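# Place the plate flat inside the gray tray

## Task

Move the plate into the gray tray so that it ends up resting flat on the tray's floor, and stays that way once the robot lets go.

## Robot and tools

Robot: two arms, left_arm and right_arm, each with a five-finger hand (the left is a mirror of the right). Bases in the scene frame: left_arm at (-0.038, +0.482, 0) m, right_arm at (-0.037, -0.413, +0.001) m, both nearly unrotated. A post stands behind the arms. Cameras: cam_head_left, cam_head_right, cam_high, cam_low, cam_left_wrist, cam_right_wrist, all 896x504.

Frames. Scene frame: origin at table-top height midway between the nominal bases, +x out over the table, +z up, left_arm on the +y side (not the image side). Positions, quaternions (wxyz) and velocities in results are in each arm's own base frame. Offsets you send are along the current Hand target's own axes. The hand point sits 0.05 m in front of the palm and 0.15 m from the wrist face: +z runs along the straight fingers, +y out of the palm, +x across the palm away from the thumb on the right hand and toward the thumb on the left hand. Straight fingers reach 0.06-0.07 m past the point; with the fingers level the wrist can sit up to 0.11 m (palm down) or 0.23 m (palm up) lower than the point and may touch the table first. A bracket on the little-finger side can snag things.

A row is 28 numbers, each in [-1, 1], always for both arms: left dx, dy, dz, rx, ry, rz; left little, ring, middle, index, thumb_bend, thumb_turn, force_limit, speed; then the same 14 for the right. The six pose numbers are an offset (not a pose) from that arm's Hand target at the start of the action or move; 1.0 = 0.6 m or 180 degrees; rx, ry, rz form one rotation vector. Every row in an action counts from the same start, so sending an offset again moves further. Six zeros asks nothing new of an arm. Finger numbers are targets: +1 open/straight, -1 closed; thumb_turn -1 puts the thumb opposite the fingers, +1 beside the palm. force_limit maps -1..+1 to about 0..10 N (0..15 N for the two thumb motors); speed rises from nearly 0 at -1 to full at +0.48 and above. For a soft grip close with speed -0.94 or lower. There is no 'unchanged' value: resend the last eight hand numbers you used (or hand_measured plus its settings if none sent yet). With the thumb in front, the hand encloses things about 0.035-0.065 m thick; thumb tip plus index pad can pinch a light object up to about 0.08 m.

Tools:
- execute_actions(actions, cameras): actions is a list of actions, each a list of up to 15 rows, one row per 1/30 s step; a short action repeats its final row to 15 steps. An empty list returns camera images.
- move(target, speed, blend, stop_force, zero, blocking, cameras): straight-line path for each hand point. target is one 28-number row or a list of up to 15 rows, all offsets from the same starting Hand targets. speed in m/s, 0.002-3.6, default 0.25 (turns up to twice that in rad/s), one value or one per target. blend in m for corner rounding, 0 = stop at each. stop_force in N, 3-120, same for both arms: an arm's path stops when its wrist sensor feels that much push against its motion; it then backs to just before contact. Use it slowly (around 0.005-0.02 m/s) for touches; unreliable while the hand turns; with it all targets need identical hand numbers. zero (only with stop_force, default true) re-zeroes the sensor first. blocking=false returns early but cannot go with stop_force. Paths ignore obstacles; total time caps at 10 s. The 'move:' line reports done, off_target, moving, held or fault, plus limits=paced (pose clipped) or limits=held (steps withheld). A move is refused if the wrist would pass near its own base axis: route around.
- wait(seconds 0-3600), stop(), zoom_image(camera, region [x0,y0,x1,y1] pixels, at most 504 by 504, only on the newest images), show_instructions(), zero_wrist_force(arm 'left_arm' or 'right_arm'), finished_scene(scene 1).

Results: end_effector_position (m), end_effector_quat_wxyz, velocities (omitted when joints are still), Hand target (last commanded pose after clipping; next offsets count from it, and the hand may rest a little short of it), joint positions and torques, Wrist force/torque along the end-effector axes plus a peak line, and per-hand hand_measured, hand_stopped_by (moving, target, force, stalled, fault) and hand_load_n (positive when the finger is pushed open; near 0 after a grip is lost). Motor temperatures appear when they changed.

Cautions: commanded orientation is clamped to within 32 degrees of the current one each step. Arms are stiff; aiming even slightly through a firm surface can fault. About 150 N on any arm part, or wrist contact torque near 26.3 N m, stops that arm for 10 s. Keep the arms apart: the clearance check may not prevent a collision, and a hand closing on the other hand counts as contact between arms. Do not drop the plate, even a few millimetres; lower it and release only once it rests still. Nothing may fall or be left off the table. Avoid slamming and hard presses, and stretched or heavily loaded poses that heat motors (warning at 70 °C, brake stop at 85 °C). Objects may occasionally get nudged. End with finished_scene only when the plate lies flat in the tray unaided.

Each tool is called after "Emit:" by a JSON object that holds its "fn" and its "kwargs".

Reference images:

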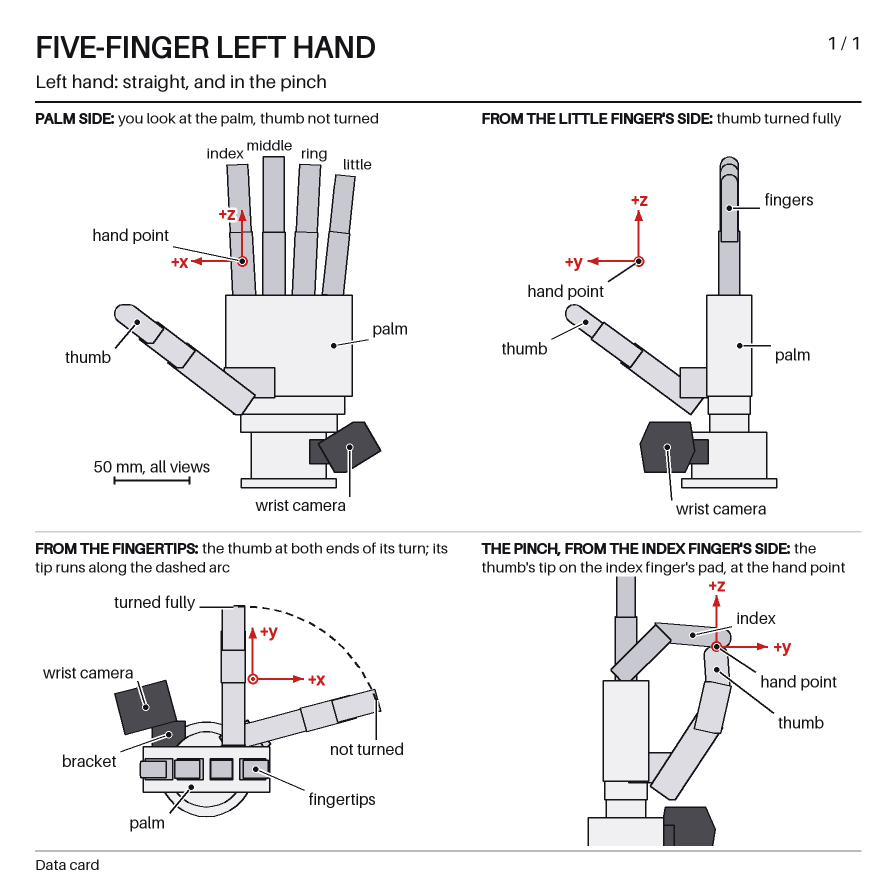

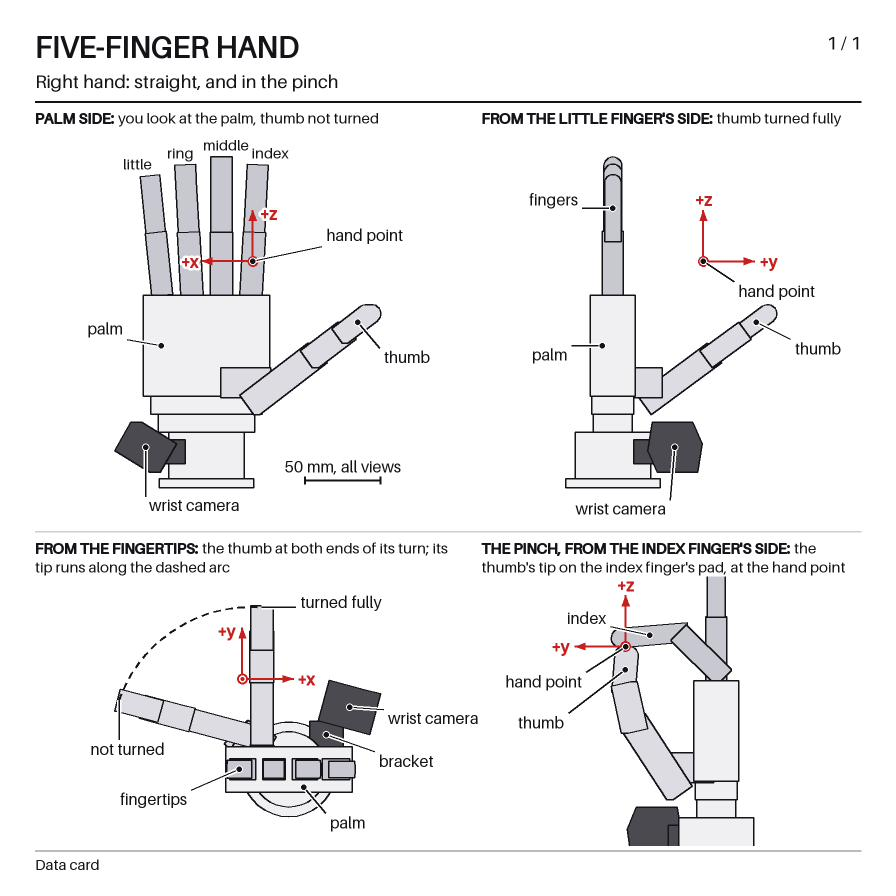

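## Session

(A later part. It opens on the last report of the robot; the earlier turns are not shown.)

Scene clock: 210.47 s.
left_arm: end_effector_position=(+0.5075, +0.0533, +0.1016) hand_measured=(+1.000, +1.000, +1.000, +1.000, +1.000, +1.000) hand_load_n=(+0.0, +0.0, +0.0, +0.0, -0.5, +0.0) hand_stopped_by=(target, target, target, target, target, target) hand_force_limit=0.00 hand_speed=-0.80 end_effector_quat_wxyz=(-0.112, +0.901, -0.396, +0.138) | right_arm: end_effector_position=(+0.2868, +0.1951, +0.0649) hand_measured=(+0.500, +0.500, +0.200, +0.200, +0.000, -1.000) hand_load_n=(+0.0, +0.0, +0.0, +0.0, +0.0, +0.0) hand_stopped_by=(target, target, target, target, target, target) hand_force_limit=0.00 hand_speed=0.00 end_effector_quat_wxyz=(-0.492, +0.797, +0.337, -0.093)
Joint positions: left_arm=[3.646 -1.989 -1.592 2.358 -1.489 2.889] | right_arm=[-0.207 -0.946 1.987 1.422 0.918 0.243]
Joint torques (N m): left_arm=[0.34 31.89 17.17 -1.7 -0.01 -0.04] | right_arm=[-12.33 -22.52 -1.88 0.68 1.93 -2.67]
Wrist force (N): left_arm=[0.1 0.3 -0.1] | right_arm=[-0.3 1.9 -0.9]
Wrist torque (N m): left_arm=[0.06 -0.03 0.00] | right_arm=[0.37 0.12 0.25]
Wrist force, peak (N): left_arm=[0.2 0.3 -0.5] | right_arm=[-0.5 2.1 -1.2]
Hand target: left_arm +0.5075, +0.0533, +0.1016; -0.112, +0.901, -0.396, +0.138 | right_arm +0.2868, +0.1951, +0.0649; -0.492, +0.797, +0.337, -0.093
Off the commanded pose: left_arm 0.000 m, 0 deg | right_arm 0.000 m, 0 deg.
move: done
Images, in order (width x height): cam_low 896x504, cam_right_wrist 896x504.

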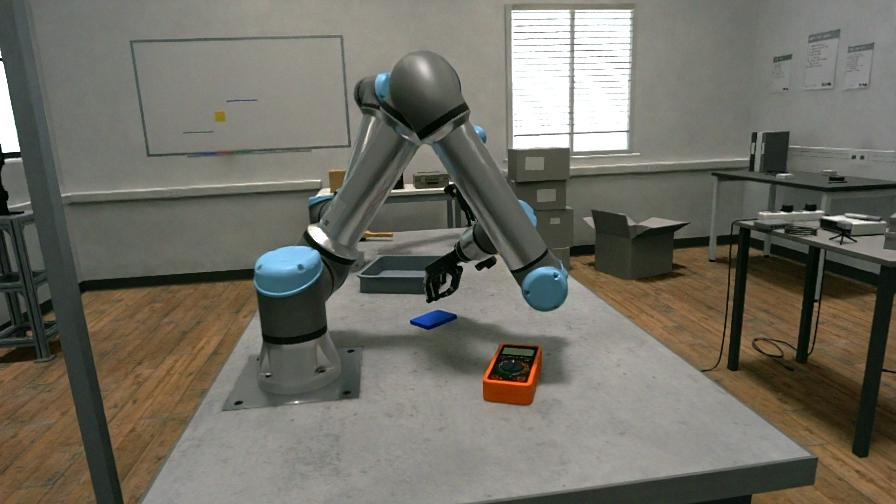

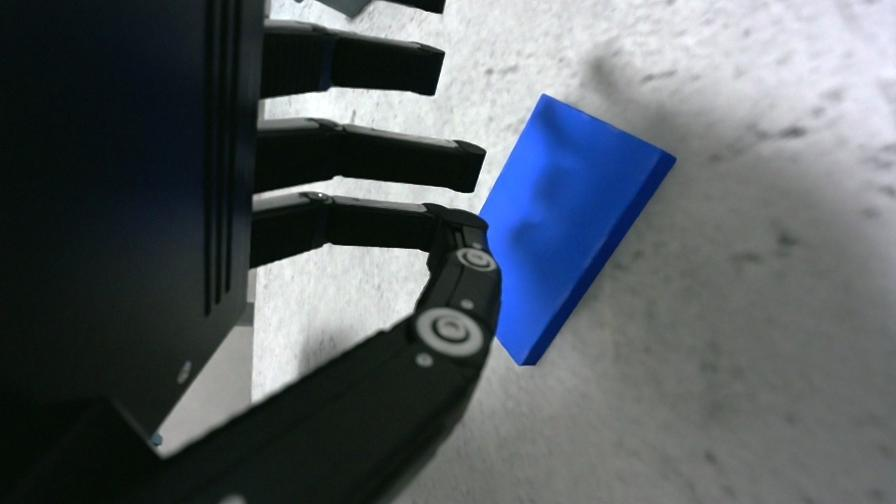

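Emit:
{"fn": "move", "kwargs": {"target": [0,0,0,0,0,0,1,1,1,1,1,1,0,-0.8,0.1966,0.0316,0.0187,0,0,0,0.5,0.5,0.4,0.4,0.3,-1,0,0], "speed": 0.1, "cameras": ["cam_high","cam_right_wrist","cam_low"]}}

Emit:
{"fn": "zoom_image", "kwargs": {"camera": "cam_low", "region": [400, 230, 520, 350]}}

Scene clock: 238.67 s.
left_arm: end_effector_position=(+0.5075, +0.0533, +0.1016) hand_measured=(+1.000, +1.000, +1.000, +1.000, +1.000, +1.000) hand_load_n=(+0.0, +0.0, +0.0, +0.0, +0.0, +0.0) hand_stopped_by=(target, target, target, target, target, target) hand_force_limit=0.00 hand_speed=-0.80 end_effector_quat_wxyz=(-0.112, +0.901, -0.396, +0.138) | right_arm: end_effector_position=(+0.3789, +0.2719, +0.0649) hand_measured=(+0.500, +0.500, +0.400, +0.400, +0.300, -1.000) hand_load_n=(+0.5, +0.0, +0.0, -0.5, +0.0, +0.0) hand_stopped_by=(target, target, target, target, target, target) hand_force_limit=0.00 hand_speed=0.00 end_effector_quat_wxyz=(-0.492, +0.797, +0.337, -0.093)
Joint positions: left_arm=[3.646 -1.989 -1.592 2.358 -1.489 2.889] | right_arm=[-0.01 -0.79 1.614 1.521 0.772 0.42]
Joint torques (N m): left_arm=[0.48 32.3 16.41 -1.61 0.22 0] | right_arm=[10.82 -31.34 -19.45 4.52 -3.18 2.9]
Wrist force (N): left_arm=[0.3 -0.1 -0.1] | right_arm=[-0.3 1.9 -1.3]
Wrist torque (N m): left_arm=[0.00 -0.05 0.03] | right_arm=[0.43 0.15 0.15]
Wrist force, peak (N): left_arm=[0.5 0.1 -0.7] | right_arm=[-0.3 2.3 -1.3]
Hand target: left_arm +0.5075, +0.0533, +0.1016; -0.112, +0.901, -0.396, +0.138 | right_arm +0.3790, +0.2719, +0.0649; -0.492, +0.797, +0.337, -0.093
Off the commanded pose: left_arm 0.000 m, 0 deg | right_arm 0.000 m, 0 deg.
move: done
Images, in order (width x height): cam_high 896x504, cam_low 896x504, cam_right_wrist 896x504.

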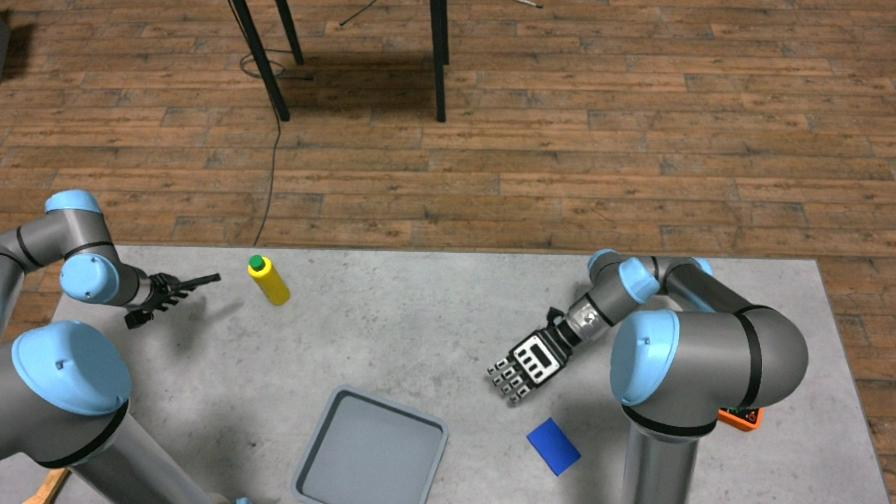

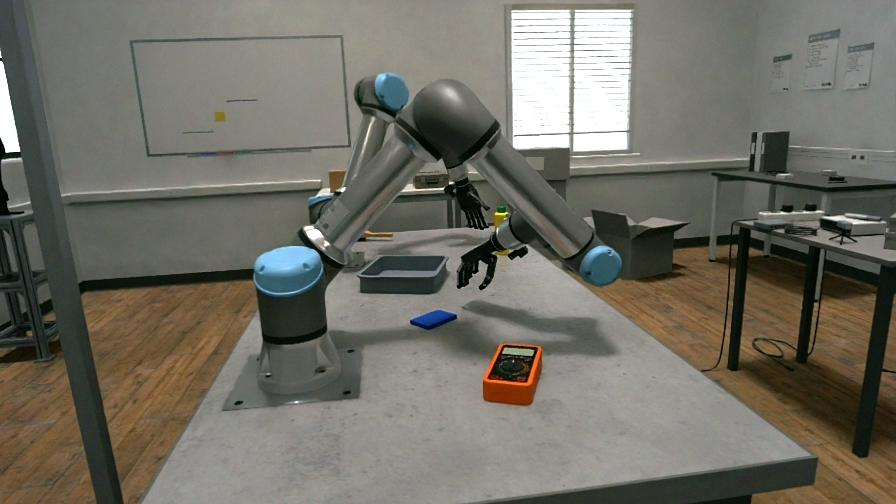

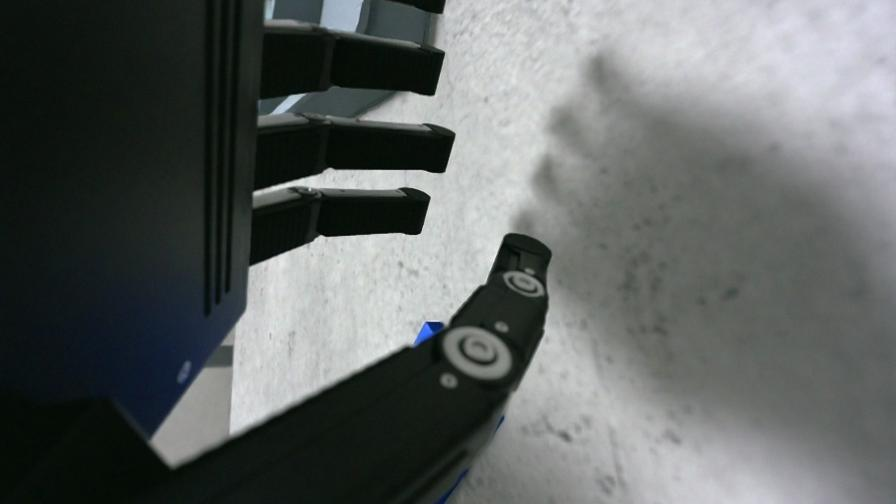

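Scaled by 4.200 from the camera's image (finer frame: 1280x720).

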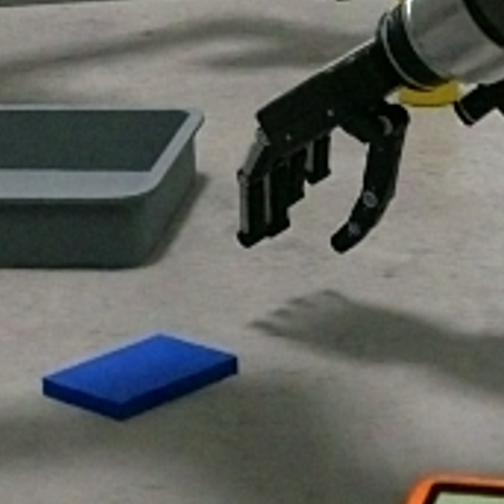

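Emit:
{"fn": "move", "kwargs": {"target": [0,0,0,0,0,0,1,1,1,1,1,1,0,-0.8,-0.00915,0.0424,0.02485,0,0,0,0.5,0.5,0.4,0.4,0.3,-1,0,0], "speed": 0.05}}

Emit:
{"fn": "move", "kwargs": {"target": [0,0,0,0,0,0,1,1,1,1,1,1,0,-0.8,-0.0122,0.0565,0.0331,0,0,0,0.5,0.5,0.4,0.4,0.3,-1,0,0], "speed": 0.008, "stop_force": 3, "cameras": ["cam_high","cam_right_wrist","cam_low"]}}

Emit:
{"fn": "zoom_image", "kwargs": {"camera": "cam_low", "region": [430, 240, 510, 320]}}

Emit:
{"fn": "zoom_image", "kwargs": {"camera": "cam_right_wrist", "region": [300, 100, 600, 400]}}

Scene clock: 246.67 s.
left_arm: end_effector_position=(+0.5075, +0.0533, +0.1016) hand_measured=(+1.000, +1.000, +1.000, +1.000, +1.000, +1.000) hand_load_n=(+0.0, +0.0, +0.0, +0.0, +0.0, +0.0) hand_stopped_by=(target, target, target, target, target, target) hand_force_limit=0.00 hand_speed=-0.80 end_effector_quat_wxyz=(-0.112, +0.901, -0.396, +0.138) | right_arm: end_effector_position=(+0.3790, +0.2719, +0.0350) hand_measured=(+0.500, +0.500, +0.400, +0.400, +0.300, -1.000) hand_load_n=(+0.0, +0.0, +0.0, +0.0, +0.0, +0.0) hand_stopped_by=(target, target, target, target, target, target) hand_force_limit=0.00 hand_speed=0.00 end_effector_quat_wxyz=(-0.492, +0.797, +0.337, -0.093)
Joint positions: left_arm=[3.646 -1.989 -1.592 2.358 -1.489 2.889] | right_arm=[-0.01 -0.737 1.614 1.468 0.772 0.42]
Joint torques (N m): left_arm=[0.89 31.28 17.06 -1.55 0.03 0.03] | right_arm=[-12.21 -32.88 -17.06 0.44 1.18 -2.52]
Wrist force (N): left_arm=[0.3 0.2 -0.4] | right_arm=[-0.5 1.6 -1.1]
Wrist torque (N m): left_arm=[0.05 -0.06 0.02] | right_arm=[0.38 0.15 0.12]
Wrist force, peak (N): left_arm=[0.5 0.1 -0.7] | right_arm=[-0.6 2.1 -1.6]
Hand target: left_arm +0.5075, +0.0533, +0.1016; -0.112, +0.901, -0.396, +0.138 | right_arm +0.3790, +0.2719, +0.0349; -0.492, +0.797, +0.337, -0.093
Off the commanded pose: left_arm 0.000 m, 0 deg | right_arm 0.000 m, 0 deg.
move: done

Scene clock: 250.30 s.
left_arm: end_effector_position=(+0.5075, +0.0533, +0.1016) hand_measured=(+1.000, +1.000, +1.000, +1.000, +1.000, +1.000) hand_load_n=(+0.0, +0.0, +0.0, +0.0, +0.0, +0.0) hand_stopped_by=(target, target, target, target, target, target) hand_force_limit=0.00 hand_speed=-0.80 end_effector_quat_wxyz=(-0.112, +0.901, -0.396, +0.138) | right_arm: end_effector_position=(+0.3791, +0.2718, +0.0152) hand_measured=(+0.500, +0.500, +0.400, +0.400, +0.300, -1.000) hand_load_n=(+0.0, +0.0, +0.0, +0.0, +0.0, +0.0) hand_stopped_by=(target, target, target, target, target, target) hand_force_limit=0.00 hand_speed=0.00 end_effector_quat_wxyz=(-0.492, +0.797, +0.337, -0.093)
Joint positions: left_arm=[3.646 -1.989 -1.592 2.358 -1.489 2.889] | right_arm=[-0.011 -0.701 1.611 1.435 0.772 0.42]
Joint torques (N m): left_arm=[2.07 32.61 16.49 -1.49 0.07 0.32] | right_arm=[-7.97 -54.13 -3.79 4.06 1.48 -2.62]
Wrist force (N): left_arm=[0.2 0.2 -0.4] | right_arm=[-0.2 -0.2 -3.2]
Wrist torque (N m): left_arm=[0.06 -0.05 0.02] | right_arm=[0.42 0.19 0.11]
Wrist force, peak (N): left_arm=[0.5 0.3 -0.6] | right_arm=[1.3 -4.7 -6.1]
Hand target: left_arm +0.5075, +0.0533, +0.1016; -0.112, +0.901, -0.396, +0.138 | right_arm +0.3791, +0.2718, +0.0152; -0.492, +0.797, +0.337, -0.093 (not the last commanded pose)
Off the commanded pose: left_arm 0.000 m, 0 deg | right_arm 0.020 m, 0 deg.
move: contact (right_arm)
Images, in order (width x height): cam_high 896x504, cam_low 896x504, cam_right_wrist 896x504.

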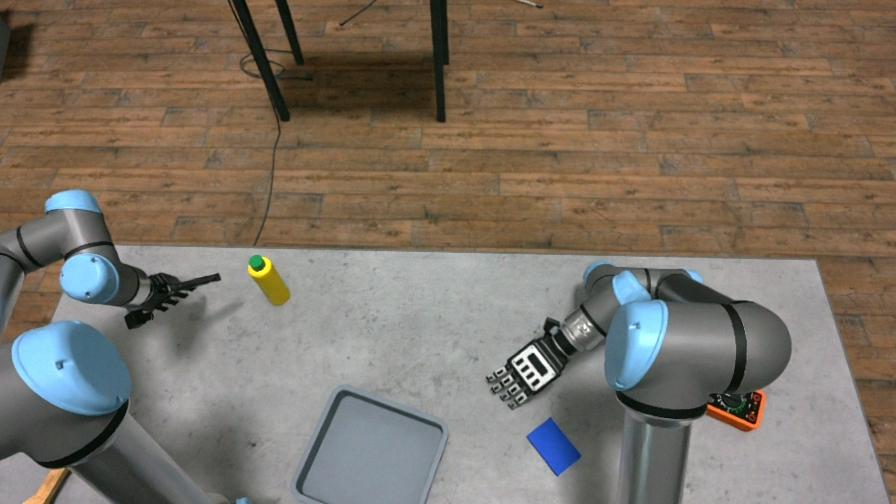

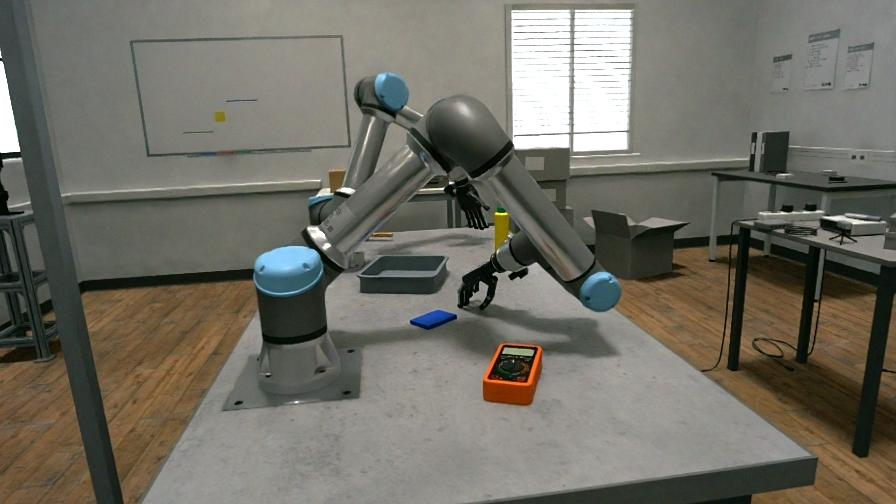

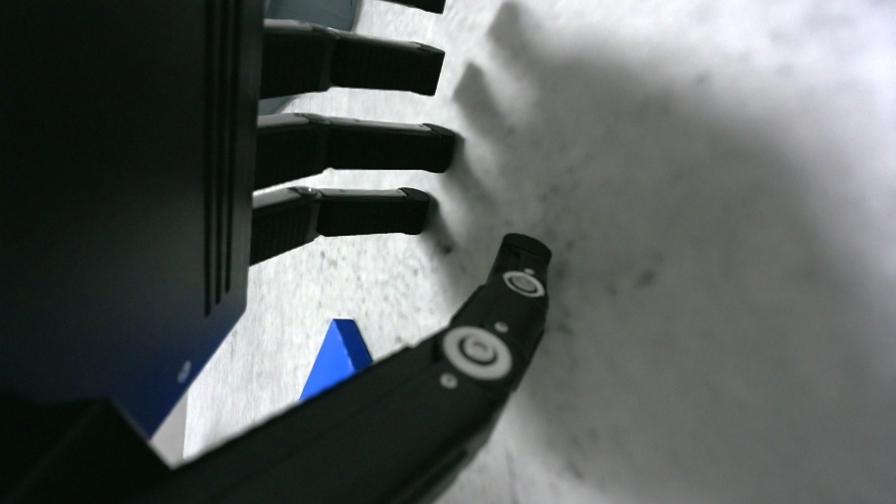

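Scaled by 6.300 from the camera's image (finer frame: 1280x720).

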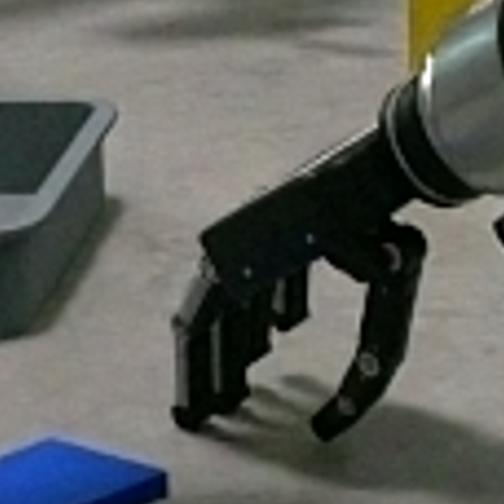

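Scaled by 1.680 from the camera's image (finer frame: 1280x720).

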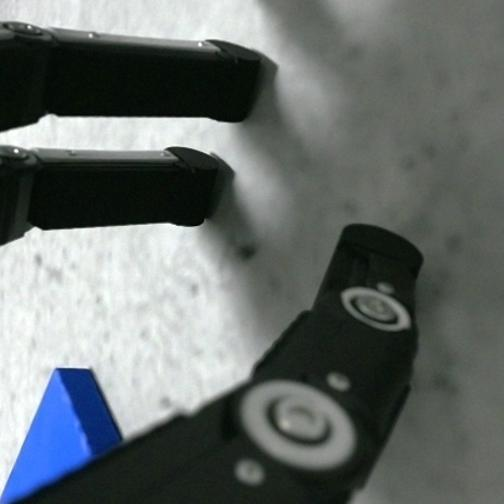

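Emit:
{"fn": "move", "kwargs": {"target": [[0,0,0,0,0,0,1,1,1,1,1,1,0,-0.8,0.00915,-0.0424,-0.02485,0,0,0,0.5,0.5,0.4,0.4,0.3,-1,0,0],[0,0,0,0,0,0,1,1,1,1,1,1,0,-0.8,0.00915,-0.0424,-0.02485,0,0,0,0.5,0.5,0.2,0.2,0.6,-1,0,0]], "speed": 0.1}}

Emit:
{"fn": "move", "kwargs": {"target": [0,0,0,0,0,0,1,1,1,1,1,1,0,-0.8,-0.0122,0.0565,0.0331,0,0,0,0.5,0.5,0.2,0.2,0.6,-1,0,0], "speed": 0.008, "stop_force": 3, "cameras": ["cam_high","cam_right_wrist","cam_low"]}}

Emit:
{"fn": "zoom_image", "kwargs": {"camera": "cam_low", "region": [430, 240, 510, 320]}}

Emit:
{"fn": "zoom_image", "kwargs": {"camera": "cam_right_wrist", "region": [350, 100, 650, 400]}}

Scene clock: 263.77 s.
left_arm: end_effector_position=(+0.5075, +0.0533, +0.1016) hand_measured=(+1.000, +1.000, +1.000, +1.000, +1.000, +1.000) hand_load_n=(+0.0, +0.0, +0.0, +0.0, +0.0, +0.0) hand_stopped_by=(target, target, target, target, target, target) hand_force_limit=0.00 hand_speed=-0.80 end_effector_quat_wxyz=(-0.112, +0.901, -0.396, +0.138) | right_arm: end_effector_position=(+0.3790, +0.2719, +0.0452) hand_measured=(+0.500, +0.500, +0.200, +0.200, +0.600, -1.000) hand_load_n=(+0.0, +0.0, +0.0, +0.0, +0.0, +0.0) hand_stopped_by=(target, target, target, target, target, target) hand_force_limit=0.00 hand_speed=0.00 end_effector_quat_wxyz=(-0.492, +0.797, +0.337, -0.093)
Joint positions: left_arm=[3.646 -1.989 -1.592 2.358 -1.489 2.889] | right_arm=[-0.01 -0.756 1.615 1.486 0.772 0.42]
Joint torques (N m): left_arm=[0.62 32.22 17.07 -1.56 0.12 0.08] | right_arm=[-11.04 -54.16 -5.08 4.36 -2.43 -0.69]
Wrist force (N): left_arm=[0.2 0.1 -0.1] | right_arm=[-0.4 1.9 -1.5]
Wrist torque (N m): left_arm=[0.03 -0.04 0.01] | right_arm=[0.45 0.16 0.14]
Wrist force, peak (N): left_arm=[0.2 0.1 -0.7] | right_arm=[-0.2 -0.5 -3.5]
Hand target: left_arm +0.5075, +0.0533, +0.1016; -0.112, +0.901, -0.396, +0.138 | right_arm +0.3790, +0.2719, +0.0452; -0.492, +0.797, +0.337, -0.093
Off the commanded pose: left_arm 0.000 m, 0 deg | right_arm 0.000 m, 0 deg.
move: done

Scene clock: 268.20 s.
left_arm: end_effector_position=(+0.5075, +0.0533, +0.1016) hand_measured=(+1.000, +1.000, +1.000, +1.000, +1.000, +1.000) hand_load_n=(+0.0, +0.0, +0.0, +0.0, +0.0, +0.0) hand_stopped_by=(target, target, target, target, target, target) hand_force_limit=0.00 hand_speed=-0.80 end_effector_quat_wxyz=(-0.112, +0.901, -0.396, +0.138) | right_arm: end_effector_position=(+0.3791, +0.2718, +0.0186) hand_measured=(+0.500, +0.500, +0.200, +0.200, +0.600, -1.000) hand_load_n=(+0.0, +0.0, +0.0, +0.0, +0.0, +0.0) hand_stopped_by=(target, target, target, target, target, target) hand_force_limit=0.00 hand_speed=0.00 end_effector_quat_wxyz=(-0.492, +0.797, +0.337, -0.093)
Joint positions: left_arm=[3.646 -1.989 -1.592 2.358 -1.489 2.889] | right_arm=[-0.011 -0.707 1.612 1.44 0.772 0.42]
Joint torques (N m): left_arm=[1.16 31.31 17.6 -1.52 -0.04 0.06] | right_arm=[-7.62 -53.33 -3.29 3.98 1.45 -2.65]
Wrist force (N): left_arm=[0.3 0.2 -0.3] | right_arm=[-0.6 -0.1 -3.6]
Wrist torque (N m): left_arm=[0.05 -0.06 0.02] | right_arm=[0.29 0.19 0.12]
Wrist force, peak (N): left_arm=[0.3 0.2 -0.7] | right_arm=[-0.9 -2.8 -6.4]
Hand target: left_arm +0.5075, +0.0533, +0.1016; -0.112, +0.901, -0.396, +0.138 | right_arm +0.3791, +0.2718, +0.0186; -0.492, +0.797, +0.337, -0.093 (not the last commanded pose)
Off the commanded pose: left_arm 0.000 m, 0 deg | right_arm 0.013 m, 0 deg.
move: contact (right_arm)
Images, in order (width x height): cam_high 896x504, cam_low 896x504, cam_right_wrist 896x504.

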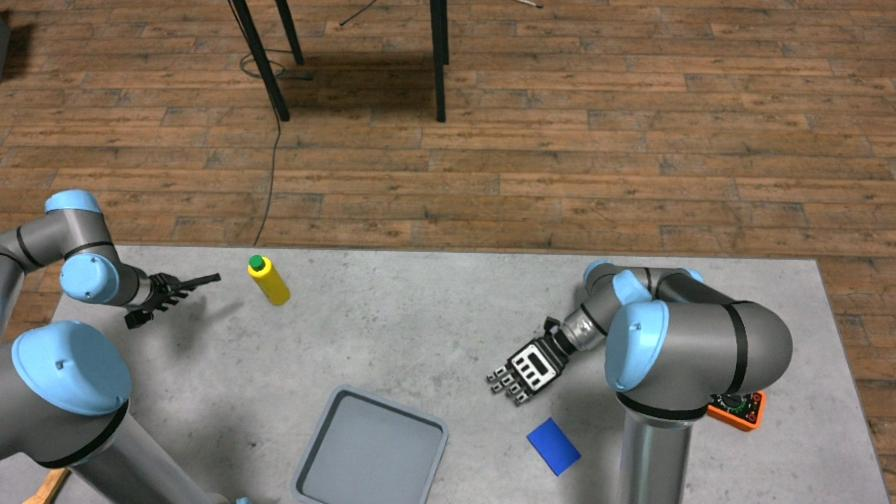

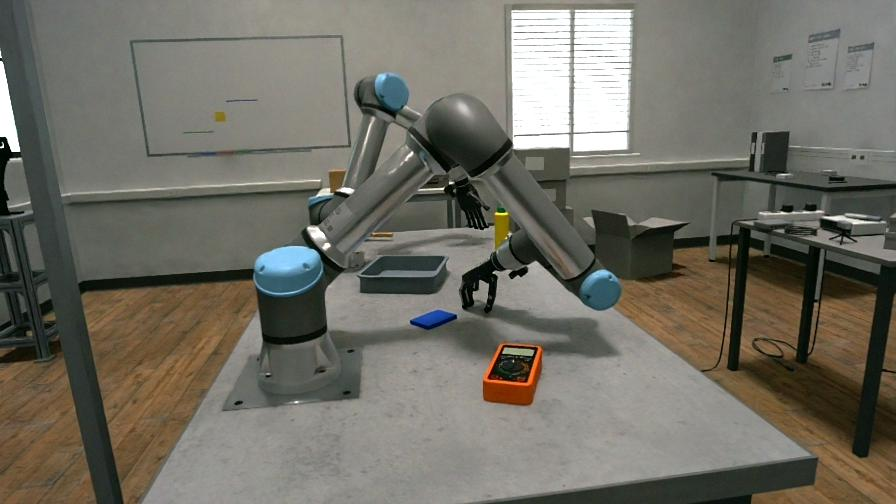

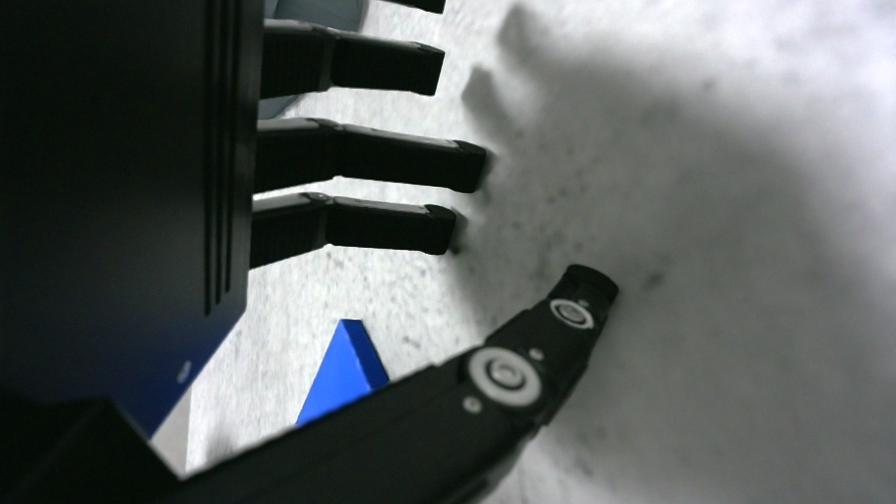

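Scaled by 6.300 from the camera's image (finer frame: 1280x720).

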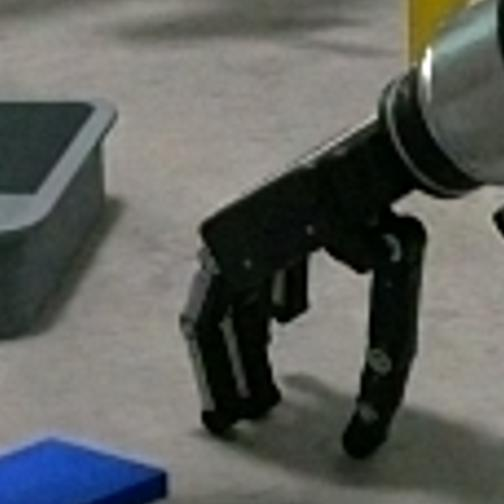

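Scaled by 1.680 from the camera's image (finer frame: 1280x720).

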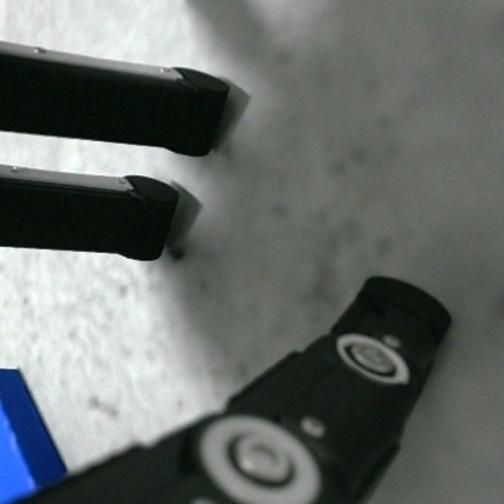

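Emit:
{"fn": "move", "kwargs": {"target": [[0,0,0,0,0,0,1,1,1,1,1,1,0,-0.8,0.0061,-0.0282,-0.0166,0.0191,0.0031,0.0018,0.5,0.5,0.2,0.2,0.6,-1,0,0],[0,0,0,0,0,0,1,1,1,1,1,1,0,-0.8,0.0061,-0.0282,-0.0166,0.0191,0.0031,0.0018,0.8,0.8,0.8,0.8,0.6,-1,0,0]], "speed": 0.1}}

Emit:
{"fn": "move", "kwargs": {"target": [0,0,0,0,0,0,1,1,1,1,1,1,0,-0.8,-0.0122,0.0565,0.0331,0,0,0,0.8,0.8,0.8,0.8,0.6,-1,0,0], "speed": 0.008, "stop_force": 3}}

Emit:
{"fn": "move", "kwargs": {"target": [[0,0,0,0,0,0,1,1,1,1,1,1,0,-0.8,0.0061,-0.0282,-0.0166,0,0,0,0.8,0.8,0.8,0.8,0.6,-1,0,0],[0,0,0,0,0,0,1,1,1,1,1,1,0,-0.8,0.0061,-0.0282,-0.0166,0,0,0,0.5,0.5,0.2,0.2,0.9,-1,0,0]], "speed": 0.1}}

Scene clock: 281.37 s.
left_arm: end_effector_position=(+0.5075, +0.0533, +0.1016) hand_measured=(+1.000, +1.000, +1.000, +1.000, +1.000, +1.000) hand_load_n=(+0.0, +0.0, +0.0, +0.0, +0.0, +0.0) hand_stopped_by=(target, target, target, target, target, target) hand_force_limit=0.00 hand_speed=-0.80 end_effector_quat_wxyz=(-0.112, +0.901, -0.396, +0.138) | right_arm: end_effector_position=(+0.3791, +0.2718, +0.0386) hand_measured=(+0.800, +0.800, +0.800, +0.800, +0.600, -1.000) hand_load_n=(+0.0, +0.0, -0.5, +0.0, +0.0, +0.0) hand_stopped_by=(target, target, target, target, target, target) hand_force_limit=0.00 hand_speed=0.00 end_effector_quat_wxyz=(-0.517, +0.784, +0.330, -0.101)
Joint positions: left_arm=[3.646 -1.989 -1.592 2.358 -1.489 2.889] | right_arm=[-0.027 -0.714 1.617 1.528 0.752 0.355]
Joint torques (N m): left_arm=[1.22 31.03 17.54 -1.44 -0.05 0.2] | right_arm=[-12.69 -54.87 -3.89 4.24 -2.95 -2.7]
Wrist force (N): left_arm=[0.1 0.1 -0.5] | right_arm=[-0.1 2.2 -1.5]
Wrist torque (N m): left_arm=[0.05 -0.03 0.01] | right_arm=[0.49 0.11 0.27]
Wrist force, peak (N): left_arm=[0.4 0.1 -0.7] | right_arm=[-0.5 -0.2 -4.2]
Hand target: left_arm +0.5075, +0.0533, +0.1016; -0.112, +0.901, -0.396, +0.138 | right_arm +0.3791, +0.2718, +0.0386; -0.517, +0.784, +0.330, -0.101
Off the commanded pose: left_arm 0.000 m, 0 deg | right_arm 0.000 m, 0 deg.
move: done

Scene clock: 284.77 s.
left_arm: end_effector_position=(+0.5075, +0.0533, +0.1016) hand_measured=(+1.000, +1.000, +1.000, +1.000, +1.000, +1.000) hand_load_n=(+0.0, +0.0, +0.0, +0.0, +0.0, +0.0) hand_stopped_by=(target, target, target, target, target, target) hand_force_limit=0.00 hand_speed=-0.80 end_effector_quat_wxyz=(-0.112, +0.901, -0.396, +0.138) | right_arm: end_effector_position=(+0.3784, +0.2727, +0.0205) hand_measured=(+0.800, +0.800, +0.800, +0.800, +0.600, -1.000) hand_load_n=(+0.0, +0.0, +0.0, +0.0, +0.0, +0.0) hand_stopped_by=(target, target, target, target, target, target) hand_force_limit=0.00 hand_speed=0.00 end_effector_quat_wxyz=(-0.517, +0.784, +0.330, -0.101)
Joint positions: left_arm=[3.646 -1.989 -1.592 2.358 -1.489 2.889] | right_arm=[-0.025 -0.681 1.614 1.497 0.751 0.356]
Joint torques (N m): left_arm=[1.58 31.67 18.11 -1.31 0.02 0.15] | right_arm=[7.43 -53.83 -2.83 3.84 -1.34 0.71]
Wrist force (N): left_arm=[0.2 0.1 -0.3] | right_arm=[-0.3 0.0 -4.0]
Wrist torque (N m): left_arm=[0.04 -0.05 0.02] | right_arm=[0.34 0.17 0.13]
Wrist force, peak (N): left_arm=[0.3 0.0 -0.8] | right_arm=[-0.9 -2.6 -6.8]
Hand target: left_arm +0.5075, +0.0533, +0.1016; -0.112, +0.901, -0.396, +0.138 | right_arm +0.3784, +0.2727, +0.0205; -0.517, +0.784, +0.330, -0.101 (not the last commanded pose)
Off the commanded pose: left_arm 0.000 m, 0 deg | right_arm 0.022 m, 0 deg.
move: contact (right_arm)

Scene clock: 286.00 s.
left_arm: end_effector_position=(+0.5075, +0.0533, +0.1016) hand_measured=(+1.000, +1.000, +1.000, +1.000, +1.000, +1.000) hand_load_n=(+0.0, +0.0, +0.0, +0.0, +0.0, +0.0) hand_stopped_by=(target, target, target, target, target, target) hand_force_limit=0.00 hand_speed=-0.80 end_effector_quat_wxyz=(-0.112, +0.901, -0.396, +0.138) | right_arm: end_effector_position=(+0.3791, +0.2717, +0.0404) hand_measured=(+0.500, +0.500, +0.200, +0.200, +0.900, -1.000) hand_load_n=(+0.0, +0.0, +0.0, +0.0, +0.0, +0.0) hand_stopped_by=(target, target, target, target, target, target) hand_force_limit=0.00 hand_speed=0.00 end_effector_quat_wxyz=(-0.517, +0.784, +0.330, -0.101)
Joint positions: left_arm=[3.646 -1.989 -1.592 2.358 -1.489 2.889] | right_arm=[-0.027 -0.717 1.617 1.532 0.753 0.355]
Joint torques (N m): left_arm=[1.12 31.68 17.51 -1.41 -0.06 0.08] | right_arm=[-12.33 -54.8 -4.18 4.26 1.95 -2.66]
Wrist force (N): left_arm=[0.0 0.1 -0.3] | right_arm=[-0.3 2.2 -1.3]
Wrist torque (N m): left_arm=[0.04 -0.01 0.00] | right_arm=[0.48 0.13 0.26]
Wrist force, peak (N): left_arm=[0.3 0.3 -0.7] | right_arm=[-0.3 -0.2 -4.2]
Hand target: left_arm +0.5075, +0.0533, +0.1016; -0.112, +0.901, -0.396, +0.138 | right_arm +0.3791, +0.2717, +0.0404; -0.517, +0.784, +0.330, -0.101
Off the commanded pose: left_arm 0.000 m, 0 deg | right_arm 0.000 m, 0 deg.
move: done

Emit:
{"fn": "move", "kwargs": {"target": [0,0,0,0,0,0,1,1,1,1,1,1,0,-0.8,0,0,0,0,0,0,0.5,0.5,0.2,0.2,0.1,-1,0,0]}}

Emit:
{"fn": "move", "kwargs": {"target": [0,0,0,0,0,0,1,1,1,1,1,1,0,-0.8,-0.0122,0.0565,0.0331,0,0,0,0.5,0.5,0.2,0.2,0.1,-1,0,0], "speed": 0.008, "stop_force": 3, "cameras": ["cam_low","cam_right_wrist"]}}

Emit:
{"fn": "zoom_image", "kwargs": {"camera": "cam_low", "region": [430, 240, 510, 320]}}

Scene clock: 292.87 s.
left_arm: end_effector_position=(+0.5075, +0.0533, +0.1016) hand_measured=(+1.000, +1.000, +1.000, +1.000, +1.000, +1.000) hand_load_n=(+0.0, +0.0, +0.0, +0.0, +0.0, +0.0) hand_stopped_by=(target, target, target, target, target, target) hand_force_limit=0.00 hand_speed=-0.80 end_effector_quat_wxyz=(-0.112, +0.901, -0.396, +0.138) | right_arm: end_effector_position=(+0.3791, +0.2717, +0.0404) hand_measured=(+0.500, +0.500, +0.200, +0.200, +0.100, -1.000) hand_load_n=(+0.0, +0.0, +0.0, +0.0, +0.0, +0.0) hand_stopped_by=(target, target, target, target, target, target) hand_force_limit=0.00 hand_speed=0.00 end_effector_quat_wxyz=(-0.517, +0.784, +0.330, -0.101)
Joint positions: left_arm=[3.646 -1.989 -1.592 2.358 -1.489 2.889] | right_arm=[-0.027 -0.717 1.617 1.532 0.753 0.355]
Joint torques (N m): left_arm=[1.66 30.51 18.2 -1.27 -0.07 0.21] | right_arm=[-12.32 -54.59 -4.34 4.14 1.62 -2.63]
Wrist force (N): left_arm=[0.1 0.0 -0.4] | right_arm=[-0.7 1.9 -1.6]
Wrist torque (N m): left_arm=[0.04 -0.02 0.01] | right_arm=[0.46 0.20 0.24]
Wrist force, peak (N): left_arm=[0.1 0.4 -0.6] | right_arm=[-0.3 2.2 -1.8]
Hand target: left_arm +0.5075, +0.0533, +0.1016; -0.112, +0.901, -0.396, +0.138 | right_arm +0.3791, +0.2717, +0.0404; -0.517, +0.784, +0.330, -0.101
Off the commanded pose: left_arm 0.000 m, 0 deg | right_arm 0.000 m, 0 deg.
move: done

Scene clock: 297.00 s.
left_arm: end_effector_position=(+0.5075, +0.0533, +0.1016) hand_measured=(+1.000, +1.000, +1.000, +1.000, +1.000, +1.000) hand_load_n=(+0.0, +0.0, +0.0, +0.0, +0.0, +0.0) hand_stopped_by=(target, target, target, target, target, target) hand_force_limit=0.00 hand_speed=-0.80 end_effector_quat_wxyz=(-0.112, +0.901, -0.396, +0.138) | right_arm: end_effector_position=(+0.3782, +0.2728, +0.0163) hand_measured=(+0.500, +0.500, +0.200, +0.200, +0.100, -1.000) hand_load_n=(+0.0, +0.0, +0.0, +0.0, +0.0, +0.0) hand_stopped_by=(target, target, target, target, target, target) hand_force_limit=0.00 hand_speed=0.00 end_effector_quat_wxyz=(-0.517, +0.784, +0.330, -0.101)
Joint positions: left_arm=[3.646 -1.989 -1.592 2.358 -1.489 2.889] | right_arm=[-0.025 -0.673 1.613 1.49 0.751 0.357]
Joint torques (N m): left_arm=[1.59 32.22 16.91 -1.15 -0.02 0.2] | right_arm=[4.38 -54.77 -3.07 3.85 0.73 1.11]
Wrist force (N): left_arm=[-0.1 0.1 -0.5] | right_arm=[-0.7 -0.1 -2.5]
Wrist torque (N m): left_arm=[0.05 -0.01 0.00] | right_arm=[0.43 0.21 0.09]
Wrist force, peak (N): left_arm=[0.3 0.3 -0.7] | right_arm=[0.5 -3.8 -4.3]
Hand target: left_arm +0.5075, +0.0533, +0.1016; -0.112, +0.901, -0.396, +0.138 | right_arm +0.3782, +0.2728, +0.0163; -0.517, +0.784, +0.330, -0.101 (not the last commanded pose)
Off the commanded pose: left_arm 0.000 m, 0 deg | right_arm 0.016 m, 0 deg.
move: contact (right_arm)

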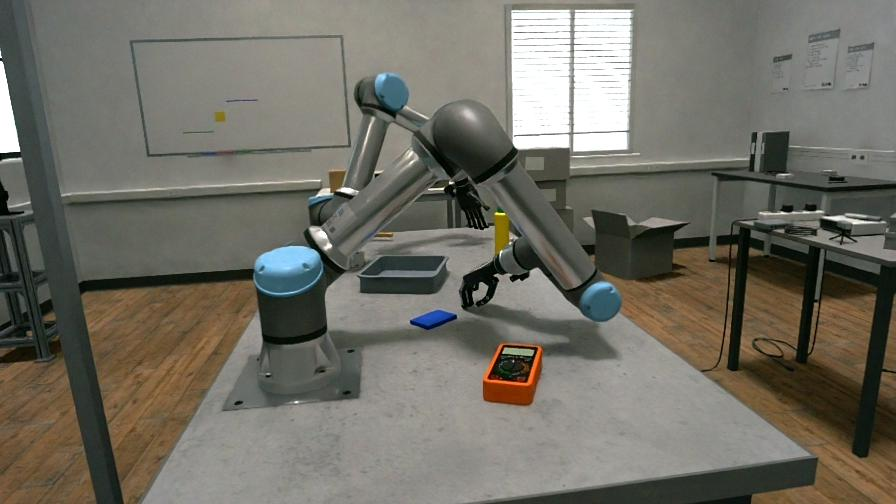

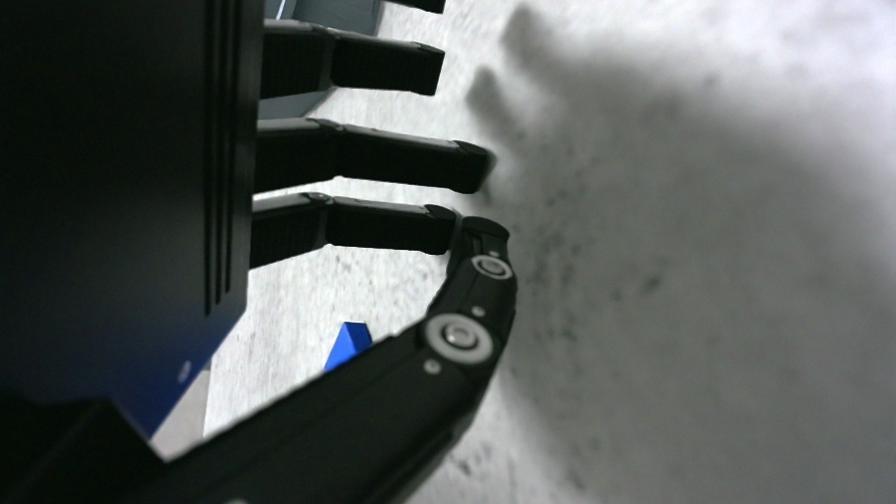

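Scaled by 6.300 from the camera's image (finer frame: 1280x720).

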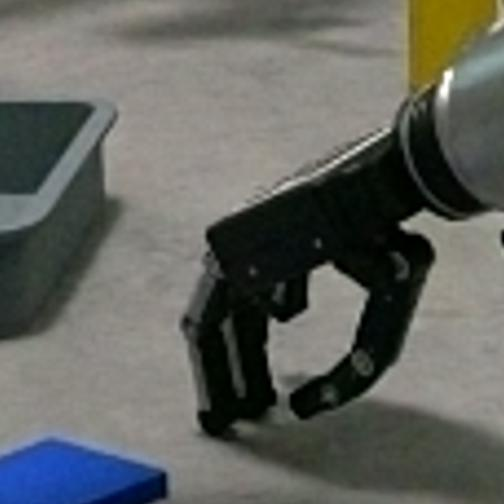

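Emit:
{"fn": "move", "kwargs": {"target": [[0,0,0,0,0,0,1,1,1,1,1,1,0,-0.8,0.0122,-0.0585,-0.0298,-0.0191,-0.0031,-0.0016,0.5,0.5,0.2,0.2,0.1,-1,0,0],[0,0,0,0,0,0,1,1,1,1,1,1,0,-0.8,-0.1829,-0.0958,-0.0534,-0.0191,-0.0031,-0.0016,0.5,0.5,0.4,0.4,0.6,-1,0,0],[0,0,0,0,0,0,1,1,1,1,1,1,0,-0.8,-0.1905,-0.0593,-0.0348,-0.0191,-0.0031,-0.0016,0.5,0.5,0.4,0.4,0.6,-1,0,0]], "speed": 0.1, "cameras": ["cam_high","cam_low","cam_right_wrist"]}}

Emit:
{"fn": "zoom_image", "kwargs": {"camera": "cam_low", "region": [390, 250, 490, 350]}}

Emit:
{"fn": "zoom_image", "kwargs": {"camera": "cam_right_wrist", "region": [350, 0, 750, 400]}}

Scene clock: 313.00 s.
left_arm: end_effector_position=(+0.5075, +0.0533, +0.1016) hand_measured=(+1.000, +1.000, +1.000, +1.000, +1.000, +1.000) hand_load_n=(+0.0, +0.0, +0.0, +0.0, -0.5, +0.0) hand_stopped_by=(target, target, target, target, target, target) hand_force_limit=0.00 hand_speed=-0.80 end_effector_quat_wxyz=(-0.112, +0.901, -0.396, +0.138) | right_arm: end_effector_position=(+0.2868, +0.1951, +0.0360) hand_measured=(+0.500, +0.500, +0.400, +0.400, +0.600, -1.000) hand_load_n=(+0.0, +0.0, +0.0, +0.0, +0.0, +0.0) hand_stopped_by=(target, target, target, target, target, target) hand_force_limit=0.00 hand_speed=0.00 end_effector_quat_wxyz=(-0.492, +0.797, +0.337, -0.093)
Joint positions: left_arm=[3.646 -1.989 -1.592 2.358 -1.489 2.889] | right_arm=[-0.207 -0.881 1.985 1.358 0.918 0.243]
Joint torques (N m): left_arm=[2.24 31.13 17.61 -1.33 -0.21 0.21] | right_arm=[9.47 -23.45 -13.43 0.49 -2.01 2.44]
Wrist force (N): left_arm=[0.2 0.1 -0.2] | right_arm=[-0.4 2.0 -1.3]
Wrist torque (N m): left_arm=[0.04 -0.04 0.02] | right_arm=[0.42 0.17 0.23]
Wrist force, peak (N): left_arm=[0.0 0.4 -0.8] | right_arm=[-0.5 2.6 -1.5]
Hand target: left_arm +0.5075, +0.0533, +0.1016; -0.112, +0.901, -0.396, +0.138 | right_arm +0.2868, +0.1952, +0.0359; -0.492, +0.797, +0.337, -0.093
Off the commanded pose: left_arm 0.000 m, 0 deg | right_arm 0.000 m, 0 deg.
move: done

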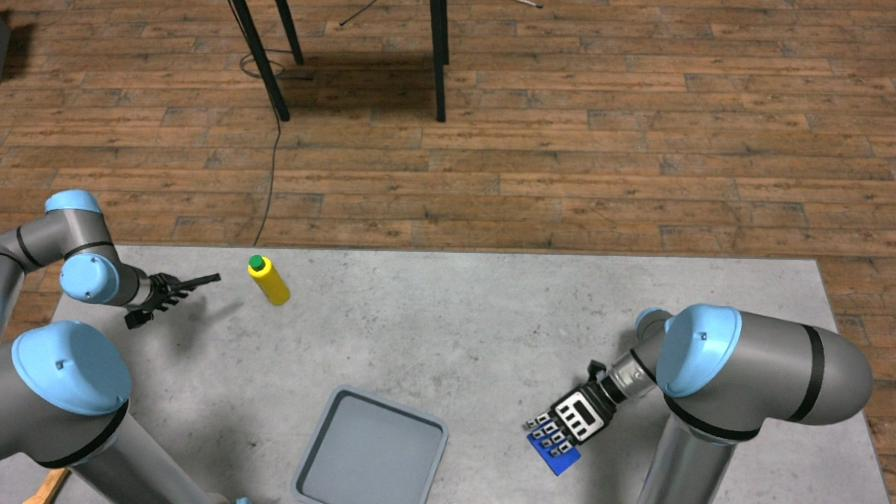

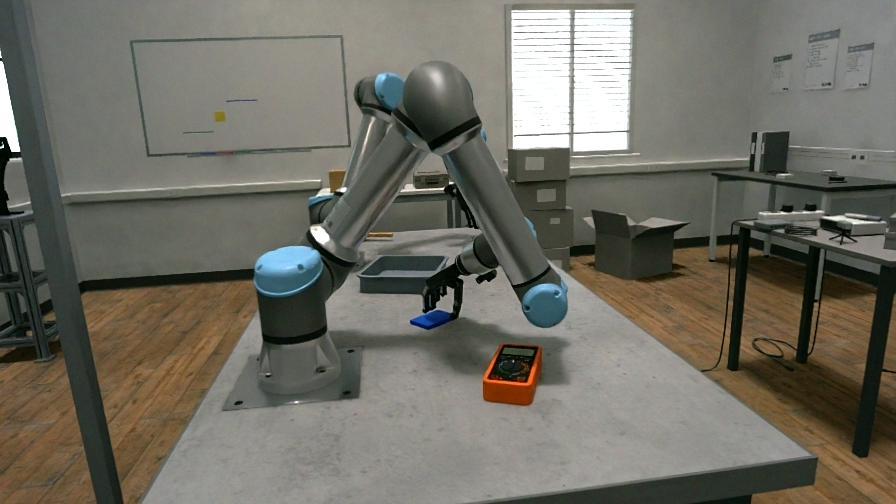

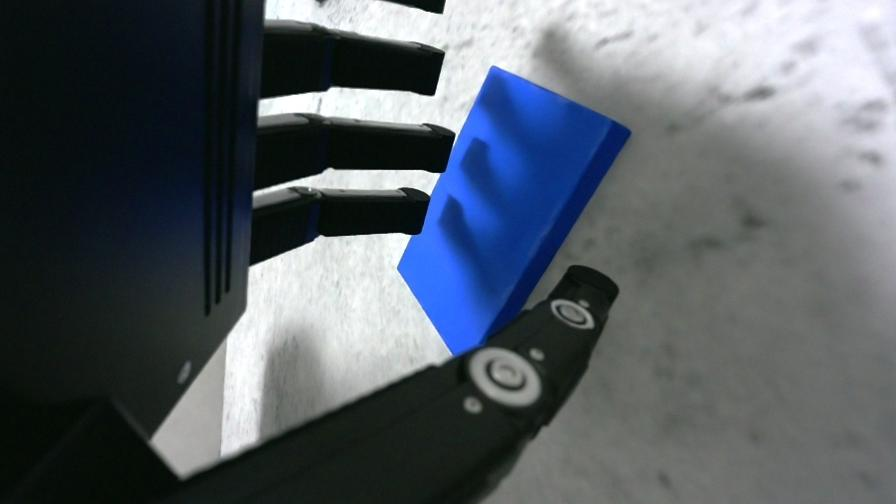

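Scaled by 5.040 from the camera's image (finer frame: 1280x720).

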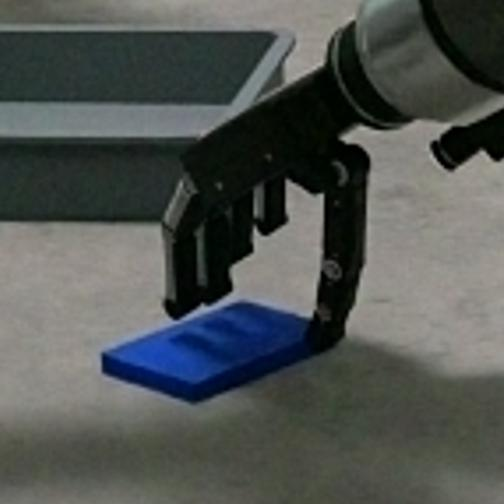

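Scaled by 1.260 from the camera's image (finer frame: 1280x720).

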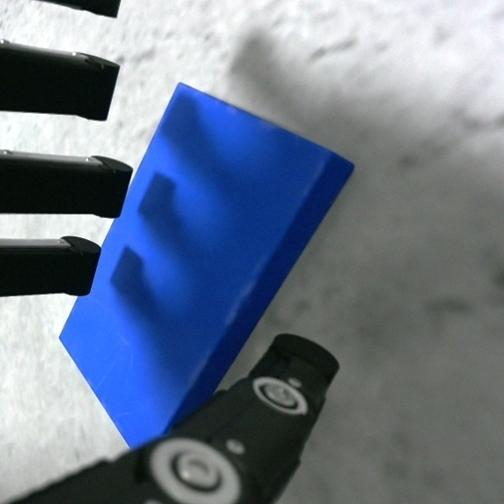

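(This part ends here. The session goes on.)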